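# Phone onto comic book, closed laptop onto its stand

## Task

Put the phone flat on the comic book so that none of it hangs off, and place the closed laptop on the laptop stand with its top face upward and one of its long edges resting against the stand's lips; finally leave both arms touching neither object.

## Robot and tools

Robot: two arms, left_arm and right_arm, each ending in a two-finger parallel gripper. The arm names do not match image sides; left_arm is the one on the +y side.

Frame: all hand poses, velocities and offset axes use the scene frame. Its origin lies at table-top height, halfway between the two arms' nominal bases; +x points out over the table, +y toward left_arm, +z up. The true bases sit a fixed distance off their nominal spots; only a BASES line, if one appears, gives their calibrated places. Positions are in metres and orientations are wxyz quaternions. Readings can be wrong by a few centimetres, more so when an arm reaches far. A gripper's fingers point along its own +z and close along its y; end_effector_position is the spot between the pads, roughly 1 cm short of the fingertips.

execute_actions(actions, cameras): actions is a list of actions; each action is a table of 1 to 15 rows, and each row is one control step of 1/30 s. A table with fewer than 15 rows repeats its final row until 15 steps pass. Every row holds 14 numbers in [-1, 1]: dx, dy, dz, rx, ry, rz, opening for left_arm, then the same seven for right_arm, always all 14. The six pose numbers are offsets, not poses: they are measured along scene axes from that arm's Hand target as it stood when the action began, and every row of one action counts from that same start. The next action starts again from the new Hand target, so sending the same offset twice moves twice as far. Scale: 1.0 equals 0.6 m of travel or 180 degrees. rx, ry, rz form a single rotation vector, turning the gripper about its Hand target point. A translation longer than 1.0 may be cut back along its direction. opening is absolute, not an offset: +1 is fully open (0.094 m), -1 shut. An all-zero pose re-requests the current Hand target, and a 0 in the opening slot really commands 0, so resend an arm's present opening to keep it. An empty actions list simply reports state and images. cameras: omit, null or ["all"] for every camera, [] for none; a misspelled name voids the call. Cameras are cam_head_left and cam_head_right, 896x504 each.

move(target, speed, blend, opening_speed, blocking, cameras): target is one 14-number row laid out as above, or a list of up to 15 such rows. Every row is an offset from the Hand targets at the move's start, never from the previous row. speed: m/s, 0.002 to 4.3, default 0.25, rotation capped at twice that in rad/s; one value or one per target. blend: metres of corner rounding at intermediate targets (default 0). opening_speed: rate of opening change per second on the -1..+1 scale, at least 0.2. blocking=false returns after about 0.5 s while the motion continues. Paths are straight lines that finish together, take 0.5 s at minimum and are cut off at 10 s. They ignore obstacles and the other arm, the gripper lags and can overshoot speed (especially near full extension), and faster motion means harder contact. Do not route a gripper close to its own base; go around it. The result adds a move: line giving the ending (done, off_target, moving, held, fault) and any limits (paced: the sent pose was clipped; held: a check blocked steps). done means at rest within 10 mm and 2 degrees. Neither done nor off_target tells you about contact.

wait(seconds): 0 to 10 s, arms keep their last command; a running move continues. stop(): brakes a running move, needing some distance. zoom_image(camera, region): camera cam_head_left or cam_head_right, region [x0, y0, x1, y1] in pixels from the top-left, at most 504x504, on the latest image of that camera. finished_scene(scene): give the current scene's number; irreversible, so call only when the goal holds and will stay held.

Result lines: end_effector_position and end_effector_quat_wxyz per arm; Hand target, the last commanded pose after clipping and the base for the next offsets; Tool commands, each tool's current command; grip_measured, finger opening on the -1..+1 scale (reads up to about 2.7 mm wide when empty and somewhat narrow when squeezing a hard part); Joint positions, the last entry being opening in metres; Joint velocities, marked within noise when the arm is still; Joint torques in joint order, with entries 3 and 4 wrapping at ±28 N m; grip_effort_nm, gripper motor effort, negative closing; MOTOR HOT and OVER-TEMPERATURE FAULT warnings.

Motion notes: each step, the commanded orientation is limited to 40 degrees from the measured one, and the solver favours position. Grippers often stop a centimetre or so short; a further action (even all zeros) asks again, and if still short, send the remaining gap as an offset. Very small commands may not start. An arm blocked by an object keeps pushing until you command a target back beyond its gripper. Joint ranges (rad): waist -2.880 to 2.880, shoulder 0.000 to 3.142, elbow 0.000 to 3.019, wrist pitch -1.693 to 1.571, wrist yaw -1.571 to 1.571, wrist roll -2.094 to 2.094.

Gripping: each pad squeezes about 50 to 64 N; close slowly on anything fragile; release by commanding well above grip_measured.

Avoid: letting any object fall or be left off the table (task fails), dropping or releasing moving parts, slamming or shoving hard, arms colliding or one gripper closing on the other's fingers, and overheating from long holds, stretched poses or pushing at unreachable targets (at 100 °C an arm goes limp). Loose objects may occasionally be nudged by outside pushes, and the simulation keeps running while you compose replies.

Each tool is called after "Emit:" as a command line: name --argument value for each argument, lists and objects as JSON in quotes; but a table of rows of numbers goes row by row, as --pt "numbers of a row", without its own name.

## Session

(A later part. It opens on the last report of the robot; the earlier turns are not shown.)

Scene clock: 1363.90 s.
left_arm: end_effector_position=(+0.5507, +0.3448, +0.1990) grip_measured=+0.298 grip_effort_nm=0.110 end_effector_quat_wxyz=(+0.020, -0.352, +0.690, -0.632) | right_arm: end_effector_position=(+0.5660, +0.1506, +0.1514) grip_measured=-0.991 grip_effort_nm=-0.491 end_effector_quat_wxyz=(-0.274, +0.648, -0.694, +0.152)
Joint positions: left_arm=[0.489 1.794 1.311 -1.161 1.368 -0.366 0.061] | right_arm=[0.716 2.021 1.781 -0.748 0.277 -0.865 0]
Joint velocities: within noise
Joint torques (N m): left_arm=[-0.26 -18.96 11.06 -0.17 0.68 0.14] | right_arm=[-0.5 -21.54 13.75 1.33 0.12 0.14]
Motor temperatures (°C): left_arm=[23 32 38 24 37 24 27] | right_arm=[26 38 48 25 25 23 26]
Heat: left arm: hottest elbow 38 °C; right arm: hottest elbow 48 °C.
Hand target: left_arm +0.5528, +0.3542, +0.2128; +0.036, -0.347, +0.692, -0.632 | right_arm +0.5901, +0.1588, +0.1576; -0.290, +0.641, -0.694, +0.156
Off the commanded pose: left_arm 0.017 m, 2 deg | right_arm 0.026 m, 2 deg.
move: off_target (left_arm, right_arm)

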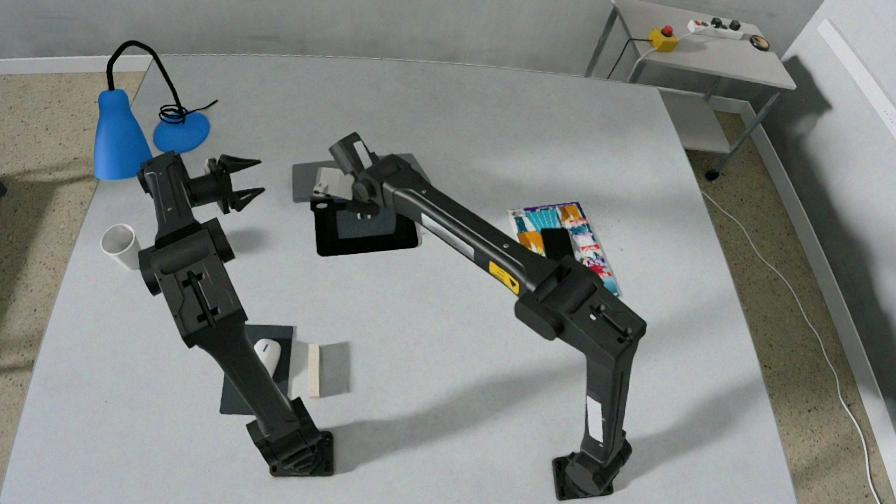

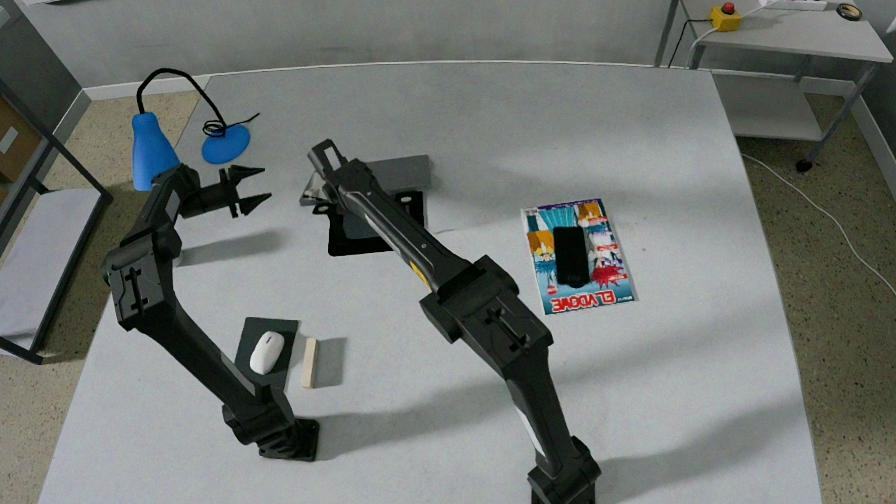

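Emit:
move --pt "0 0.0 0.0 0 0 0 0.3 0.03 0.0 -0.015 0 0 0 -1" --speed 0.05

Emit:
zoom_image --camera "cam_head_left" --region '[270, 130, 450, 260]'

Emit:
zoom_image --camera "cam_head_right" --region '[270, 130, 450, 260]'

Scene clock: 1368.43 s.
left_arm: end_effector_position=(+0.5507, +0.3448, +0.1990) grip_measured=+0.298 grip_effort_nm=0.110 end_effector_quat_wxyz=(+0.020, -0.352, +0.690, -0.632) | right_arm: end_effector_position=(+0.5883, +0.1497, +0.1457) grip_measured=-0.991 grip_effort_nm=-0.491 end_effector_quat_wxyz=(-0.278, +0.645, -0.695, +0.154)
Joint positions: left_arm=[0.489 1.794 1.311 -1.161 1.368 -0.366 0.061] | right_arm=[0.694 2.066 1.836 -0.746 0.269 -0.879 0]
Joint velocities: within noise
Joint torques (N m): left_arm=[-0.5 -19.08 11.18 -0.17 0.72 0.13] | right_arm=[-0.15 -22.42 13.42 1.25 0.1 0.14]
Motor temperatures (°C): left_arm=[23 32 38 24 37 24 27] | right_arm=[26 39 49 25 25 23 26]
Heat: left arm: hottest elbow 38 °C; right arm: hottest elbow 49 °C.
Hand target: left_arm +0.5528, +0.3542, +0.2128; +0.036, -0.347, +0.692, -0.632 | right_arm +0.6081, +0.1587, +0.1486; -0.290, +0.640, -0.694, +0.156
Off the commanded pose: left_arm 0.017 m, 2 deg | right_arm 0.022 m, 2 deg.
move: off_target (left_arm, right_arm)

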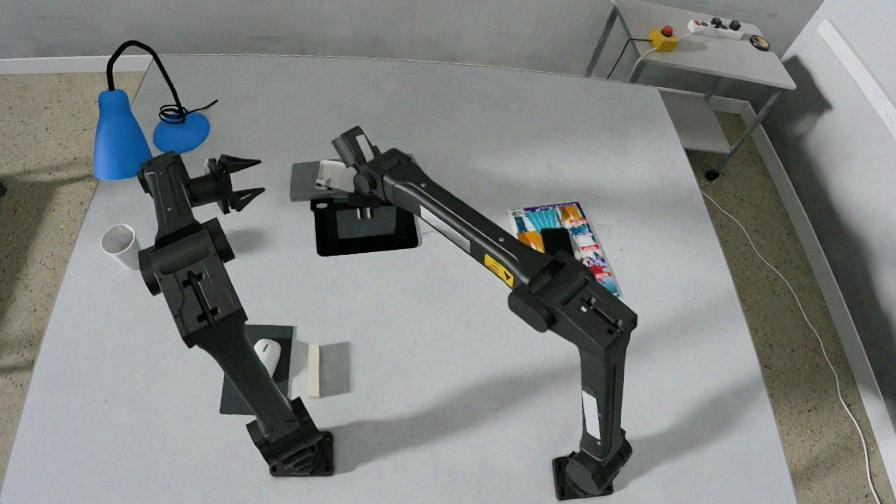

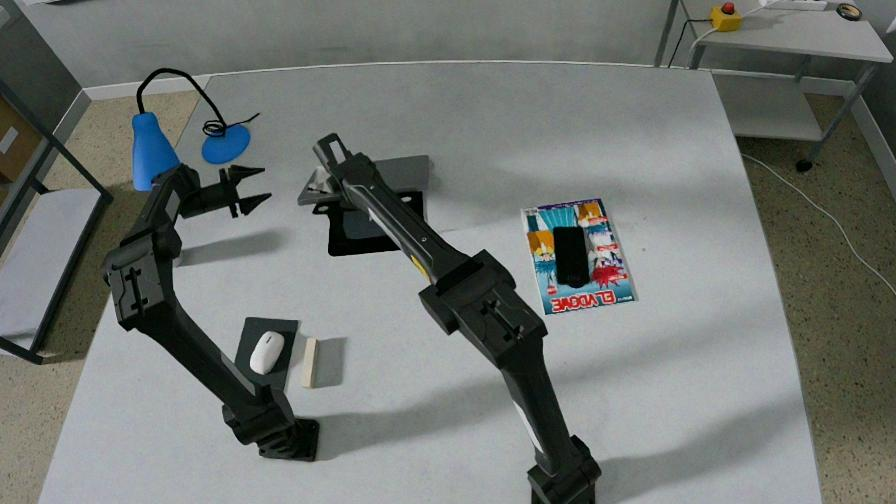

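Scaled by 2.800.

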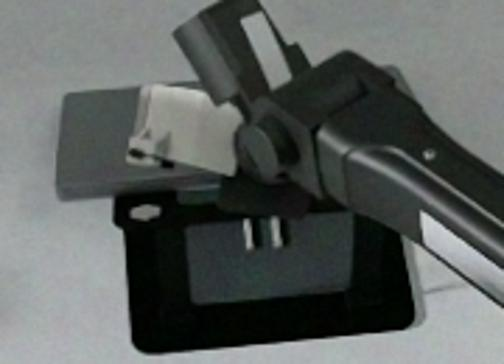

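Scaled by 2.800.

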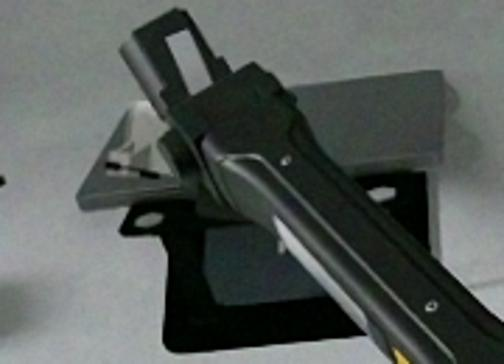

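Emit:
move --pt "0 0.0 0.0 0 0 0 0.3 -0.08 0.0 0.05 0 0 0 -1" --pt "0 0.0 0.0 0 0 0 0.3 -0.3 -0.2 0.15 0 0 0 -1" --speed 0.15

Emit:
zoom_image --camera "cam_head_left" --region '[280, 140, 440, 260]'

Emit:
zoom_image --camera "cam_head_right" --region '[290, 140, 450, 260]'

Scene clock: 1378.40 s.
left_arm: end_effector_position=(+0.5507, +0.3448, +0.1990) grip_measured=+0.298 grip_effort_nm=0.110 end_effector_quat_wxyz=(+0.020, -0.352, +0.690, -0.632) | right_arm: end_effector_position=(+0.4347, +0.0396, +0.2408) grip_measured=-0.991 grip_effort_nm=-0.491 end_effector_quat_wxyz=(-0.294, +0.639, -0.693, +0.157)
Joint positions: left_arm=[0.489 1.794 1.311 -1.161 1.368 -0.366 0.061] | right_arm=[0.726 1.506 1.3 -0.743 0.293 -0.853 0]
Joint velocities: within noise
Joint torques (N m): left_arm=[-0.85 -18.37 11.03 -0.05 0.73 0.14] | right_arm=[0.97 -17.44 8.24 0.85 0.2 0.26]
Motor temperatures (°C): left_arm=[23 32 37 24 36 24 27] | right_arm=[26 39 48 25 25 23 26]
Heat: left arm: hottest elbow 37 °C; right arm: hottest elbow 48 °C.
Hand target: left_arm +0.5528, +0.3542, +0.2128; +0.036, -0.347, +0.692, -0.632 | right_arm +0.4281, +0.0386, +0.2385; -0.290, +0.641, -0.694, +0.156
Off the commanded pose: left_arm 0.017 m, 2 deg | right_arm 0.007 m, 0 deg.
move: off_target (left_arm)

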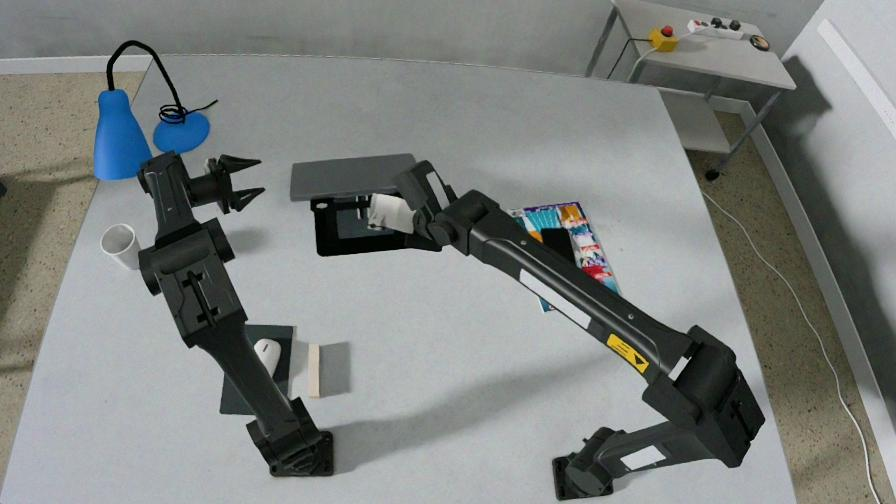

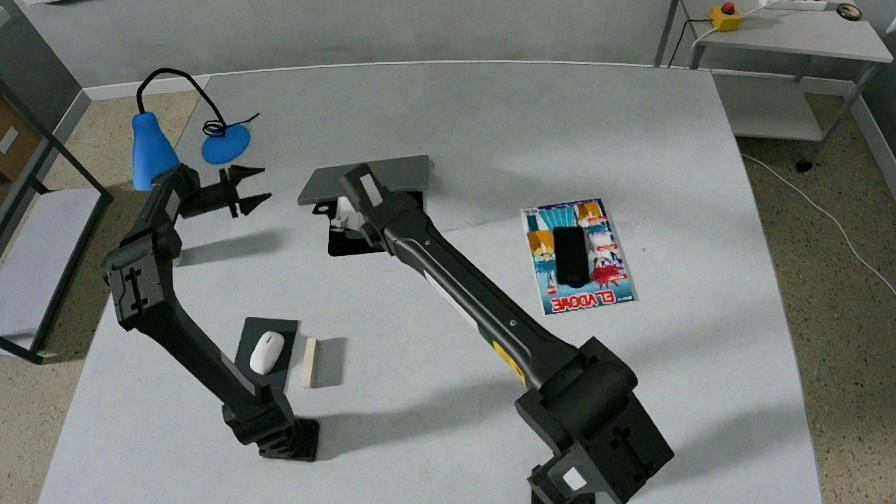

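Scaled by 3.150.

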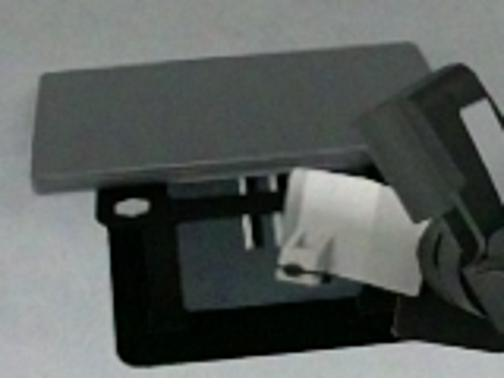

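Scaled by 3.150.

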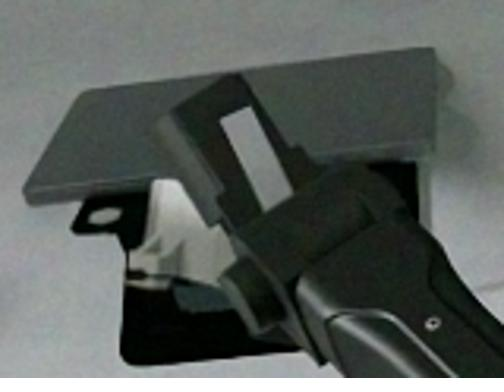

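Emit:
move --pt "-0.1 0.0 0.1 0 0 0 0.3 0.205 0.2 -0.03 0 0.11 0 -1" --speed 0.2

Emit:
zoom_image --camera "cam_head_left" --region '[280, 140, 440, 260]'

Emit:
zoom_image --camera "cam_head_right" --region '[290, 140, 450, 260]'

Scene clock: 1389.60 s.
left_arm: end_effector_position=(+0.4939, +0.3473, +0.2661) grip_measured=+0.298 grip_effort_nm=0.110 end_effector_quat_wxyz=(+0.027, -0.347, +0.691, -0.634) | right_arm: end_effector_position=(+0.5348, +0.1550, +0.2164) grip_measured=-0.991 grip_effort_nm=-0.491 end_effector_quat_wxyz=(+0.158, -0.666, +0.728, -0.044)
Joint positions: left_arm=[0.556 1.665 1.311 -1.584 1.36 -0.049 0.061] | right_arm=[0.702 2.1 2.169 -1.319 0.076 -0.786 0]
Joint velocities: within noise
Joint torques (N m): left_arm=[-0.38 -16.38 10.21 -0.85 0.46 0.15] | right_arm=[-0.44 -23.12 13.56 0.28 -0.04 0.25]
Motor temperatures (°C): left_arm=[23 32 37 24 36 24 27] | right_arm=[26 39 49 25 25 23 26]
Heat: left arm: hottest elbow 37 °C; right arm: hottest elbow 49 °C.
Hand target: left_arm +0.4929, +0.3542, +0.2728; +0.036, -0.347, +0.692, -0.632 | right_arm +0.5510, +0.1588, +0.2206; +0.167, -0.658, +0.733, -0.044
Off the commanded pose: left_arm 0.010 m, 1 deg | right_arm 0.017 m, 1 deg.
move: off_target (right_arm)

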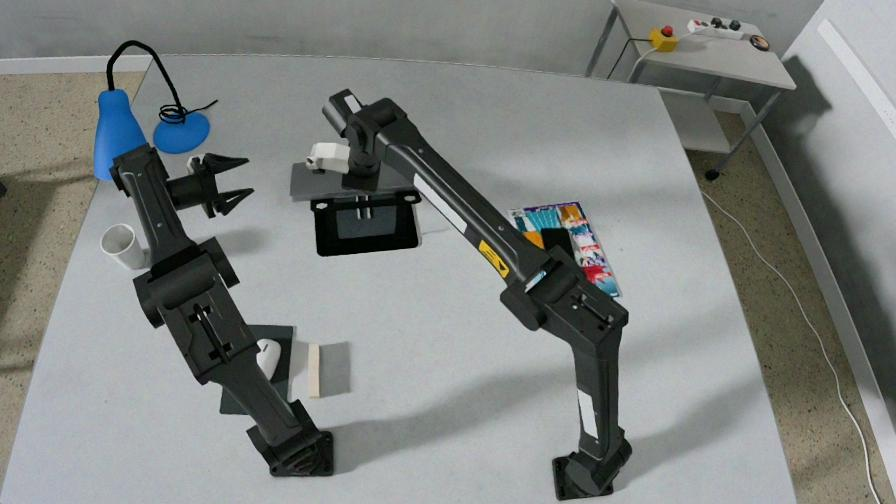

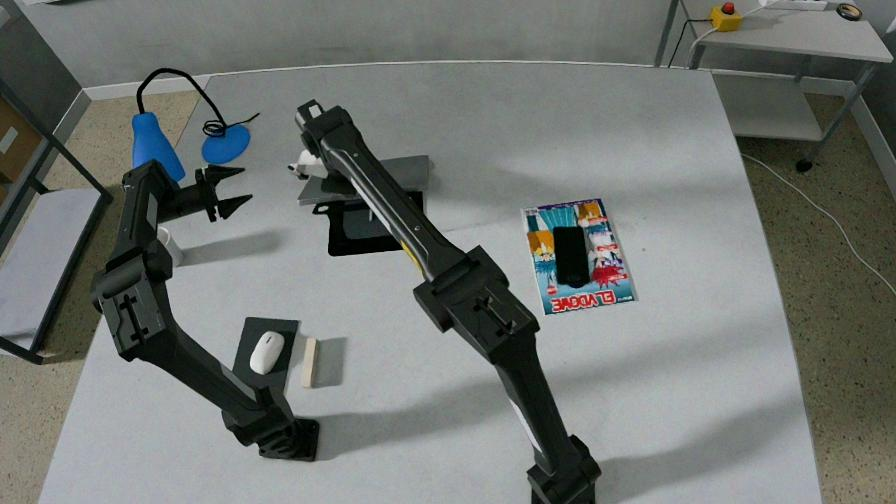

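Scaled by 3.150.

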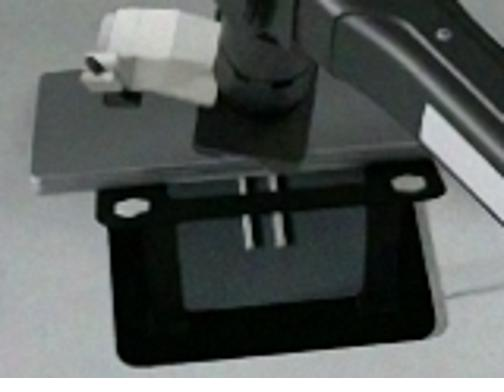

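Scaled by 3.150.

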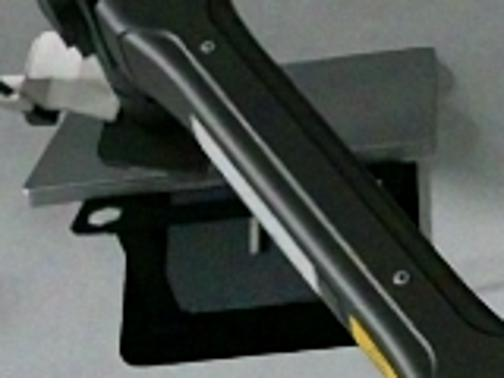

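Emit:
move --pt "0 0.0 0.0 0 0 0 0.3 -0.005 -0.01 -0.13 0 0 0 -1" --speed 0.08

Emit:
zoom_image --camera "cam_head_left" --region '[280, 140, 440, 260]'

Emit:
zoom_image --camera "cam_head_right" --region '[290, 140, 450, 260]'

Scene clock: 1394.77 s.
left_arm: end_effector_position=(+0.4939, +0.3473, +0.2661) grip_measured=+0.298 grip_effort_nm=0.110 end_effector_quat_wxyz=(+0.027, -0.347, +0.691, -0.634) | right_arm: end_effector_position=(+0.5415, +0.1591, +0.1613) grip_measured=-0.991 grip_effort_nm=-0.491 end_effector_quat_wxyz=(+0.176, -0.662, +0.727, -0.044)
Joint positions: left_arm=[0.556 1.665 1.311 -1.585 1.36 -0.047 0.061] | right_arm=[0.701 2.1 2.017 -1.131 0.075 -0.786 0]
Joint velocities: within noise
Joint torques (N m): left_arm=[-0.21 -16.73 10.32 -0.51 0.47 0.14] | right_arm=[-0.5 -24.06 7.95 1.16 -0.03 0.21]
Motor temperatures (°C): left_arm=[23 31 37 24 36 24 27] | right_arm=[26 40 50 25 25 23 26]
Heat: left arm: hottest elbow 37 °C; right arm: hottest elbow 50 °C.
Hand target: left_arm +0.4929, +0.3542, +0.2728; +0.036, -0.347, +0.692, -0.632 | right_arm +0.5480, +0.1527, +0.1425; +0.167, -0.658, +0.733, -0.044
Off the commanded pose: left_arm 0.010 m, 1 deg | right_arm 0.021 m, 1 deg.
move: off_target (right_arm)

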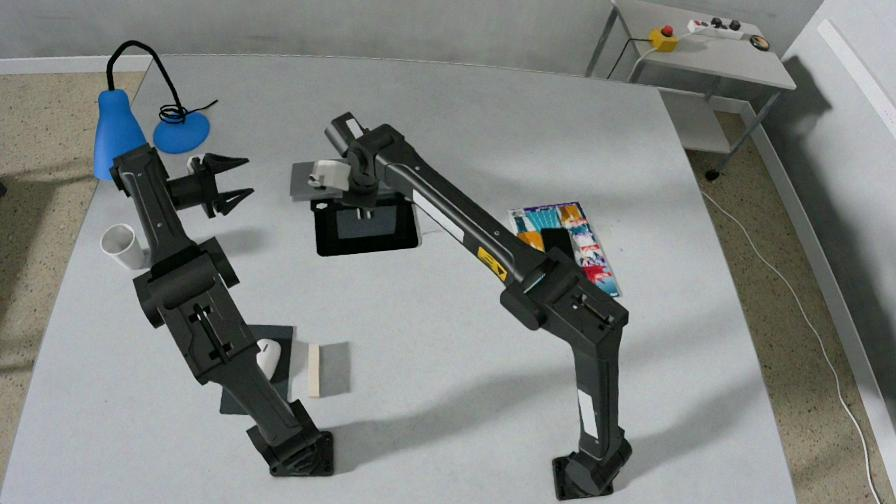

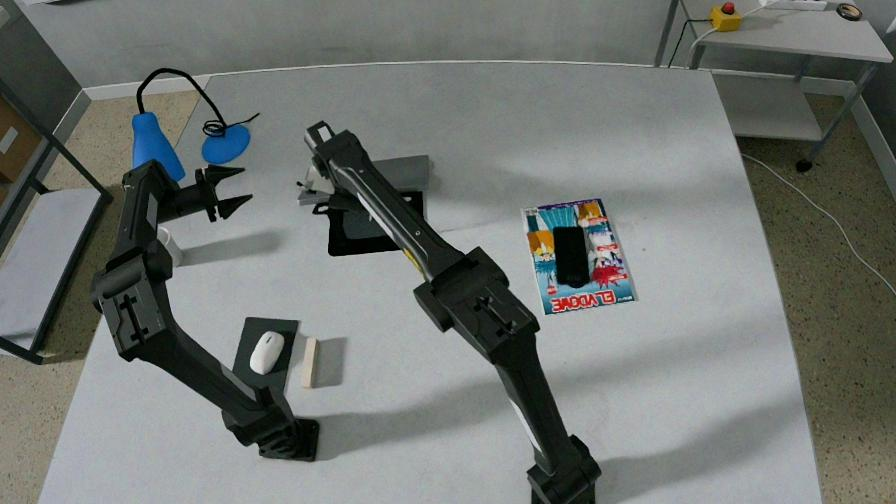

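Scaled by 3.150.

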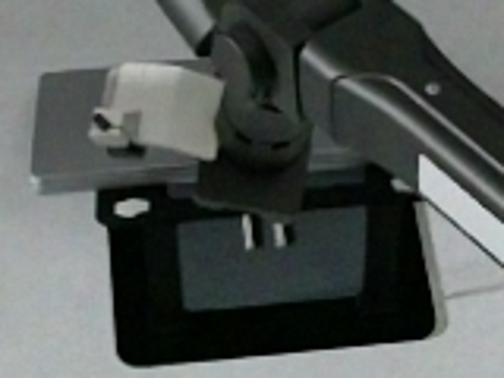

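Scaled by 3.150.

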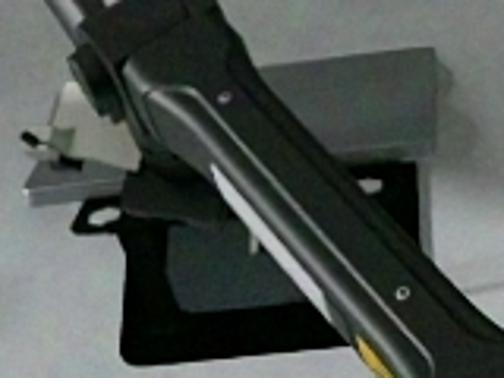

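Emit:
move --pt "0 0.0 0.0 0 0 0 0.3 -0.02 -0.01 0.1 0 0 0 -1" --pt "0 0.0 0.0 0 0 0 0.3 -0.25 -0.4 0.18 0 0 0 -1" --speed 0.2

Emit:
zoom_image --camera "cam_head_left" --region '[280, 140, 440, 260]'

Emit:
zoom_image --camera "cam_head_right" --region '[290, 140, 450, 260]'

Scene clock: 1416.93 s.
left_arm: end_effector_position=(+0.4939, +0.3473, +0.2661) grip_measured=+0.298 grip_effort_nm=0.110 end_effector_quat_wxyz=(+0.027, -0.347, +0.691, -0.634) | right_arm: end_effector_position=(+0.4007, -0.0814, +0.2534) grip_measured=-0.991 grip_effort_nm=-0.496 end_effector_quat_wxyz=(+0.171, -0.658, +0.732, -0.044)
Joint positions: left_arm=[0.556 1.665 1.311 -1.585 1.36 -0.047 0.061] | right_arm=[0.485 1.389 1.307 -1.134 0.004 -0.974 0]
Joint velocities: within noise
Joint torques (N m): left_arm=[-0.79 -16.79 10.47 -0.55 0.45 0.17] | right_arm=[-0.26 -15.27 7.91 0.58 -0.09 0.06]
Motor temperatures (°C): left_arm=[23 29 37 24 35 24 27] | right_arm=[26 43 48 25 25 23 26]
Heat: left arm: hottest elbow 37 °C; right arm: hottest elbow 48 °C.
Hand target: left_arm +0.4929, +0.3542, +0.2728; +0.036, -0.347, +0.692, -0.632 | right_arm +0.3980, -0.0873, +0.2504; +0.167, -0.658, +0.733, -0.044
Off the commanded pose: left_arm 0.010 m, 1 deg | right_arm 0.007 m, 0 deg.
move: done

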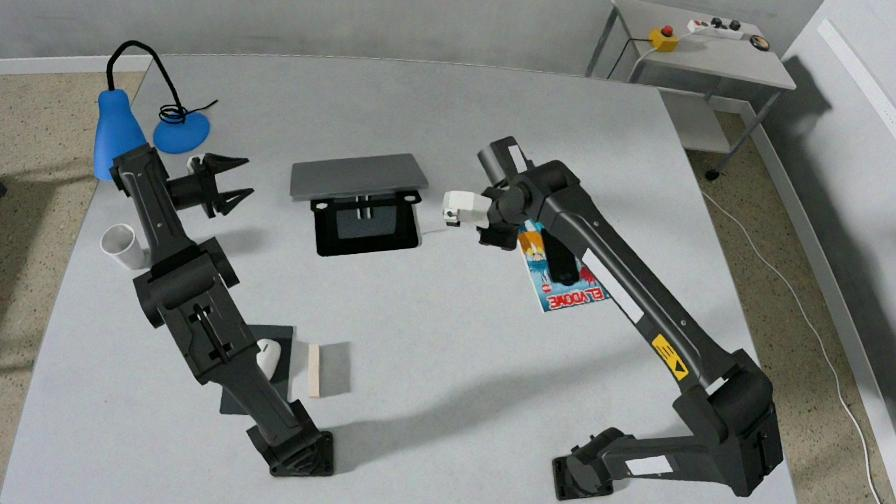

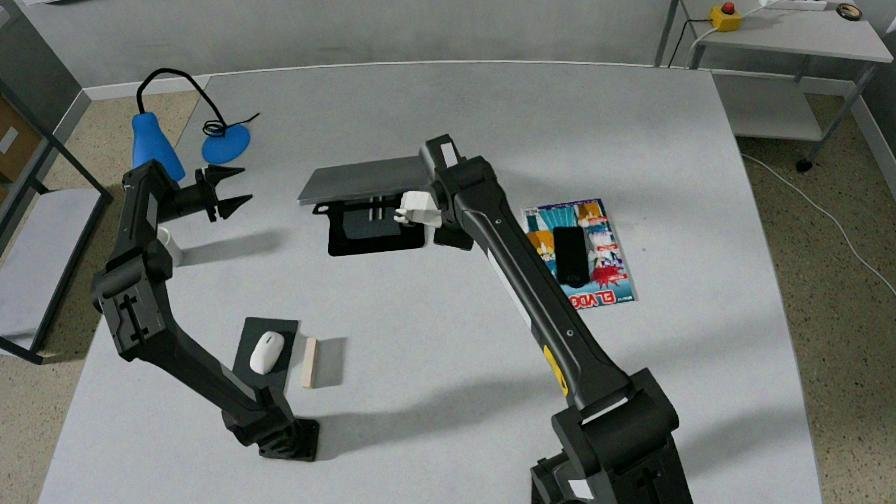

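Scaled by 3.150.

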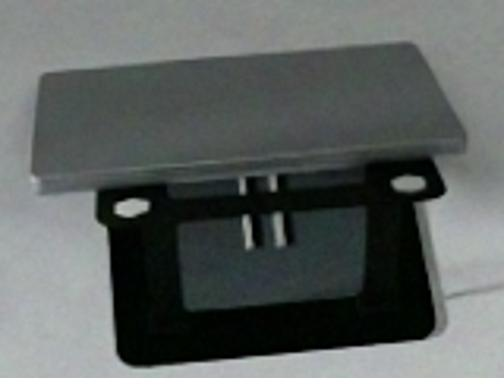

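Scaled by 3.150.

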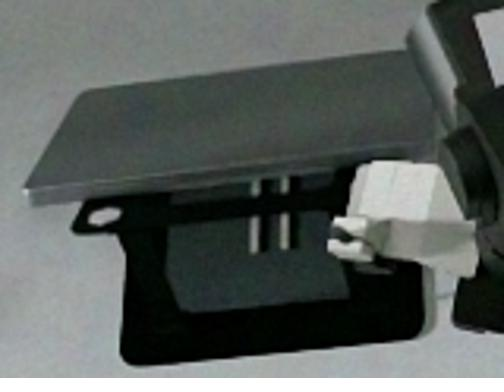

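Emit:
zoom_image --camera "cam_head_right" --region '[500, 180, 660, 330]'

Scaled by 3.150.

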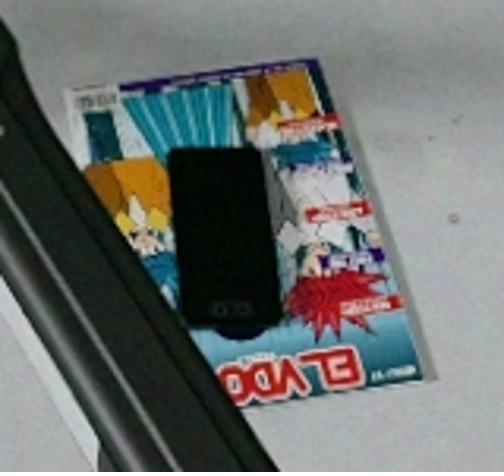

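Emit:
finished_scene --scene 1

The scene is finished: the task was done.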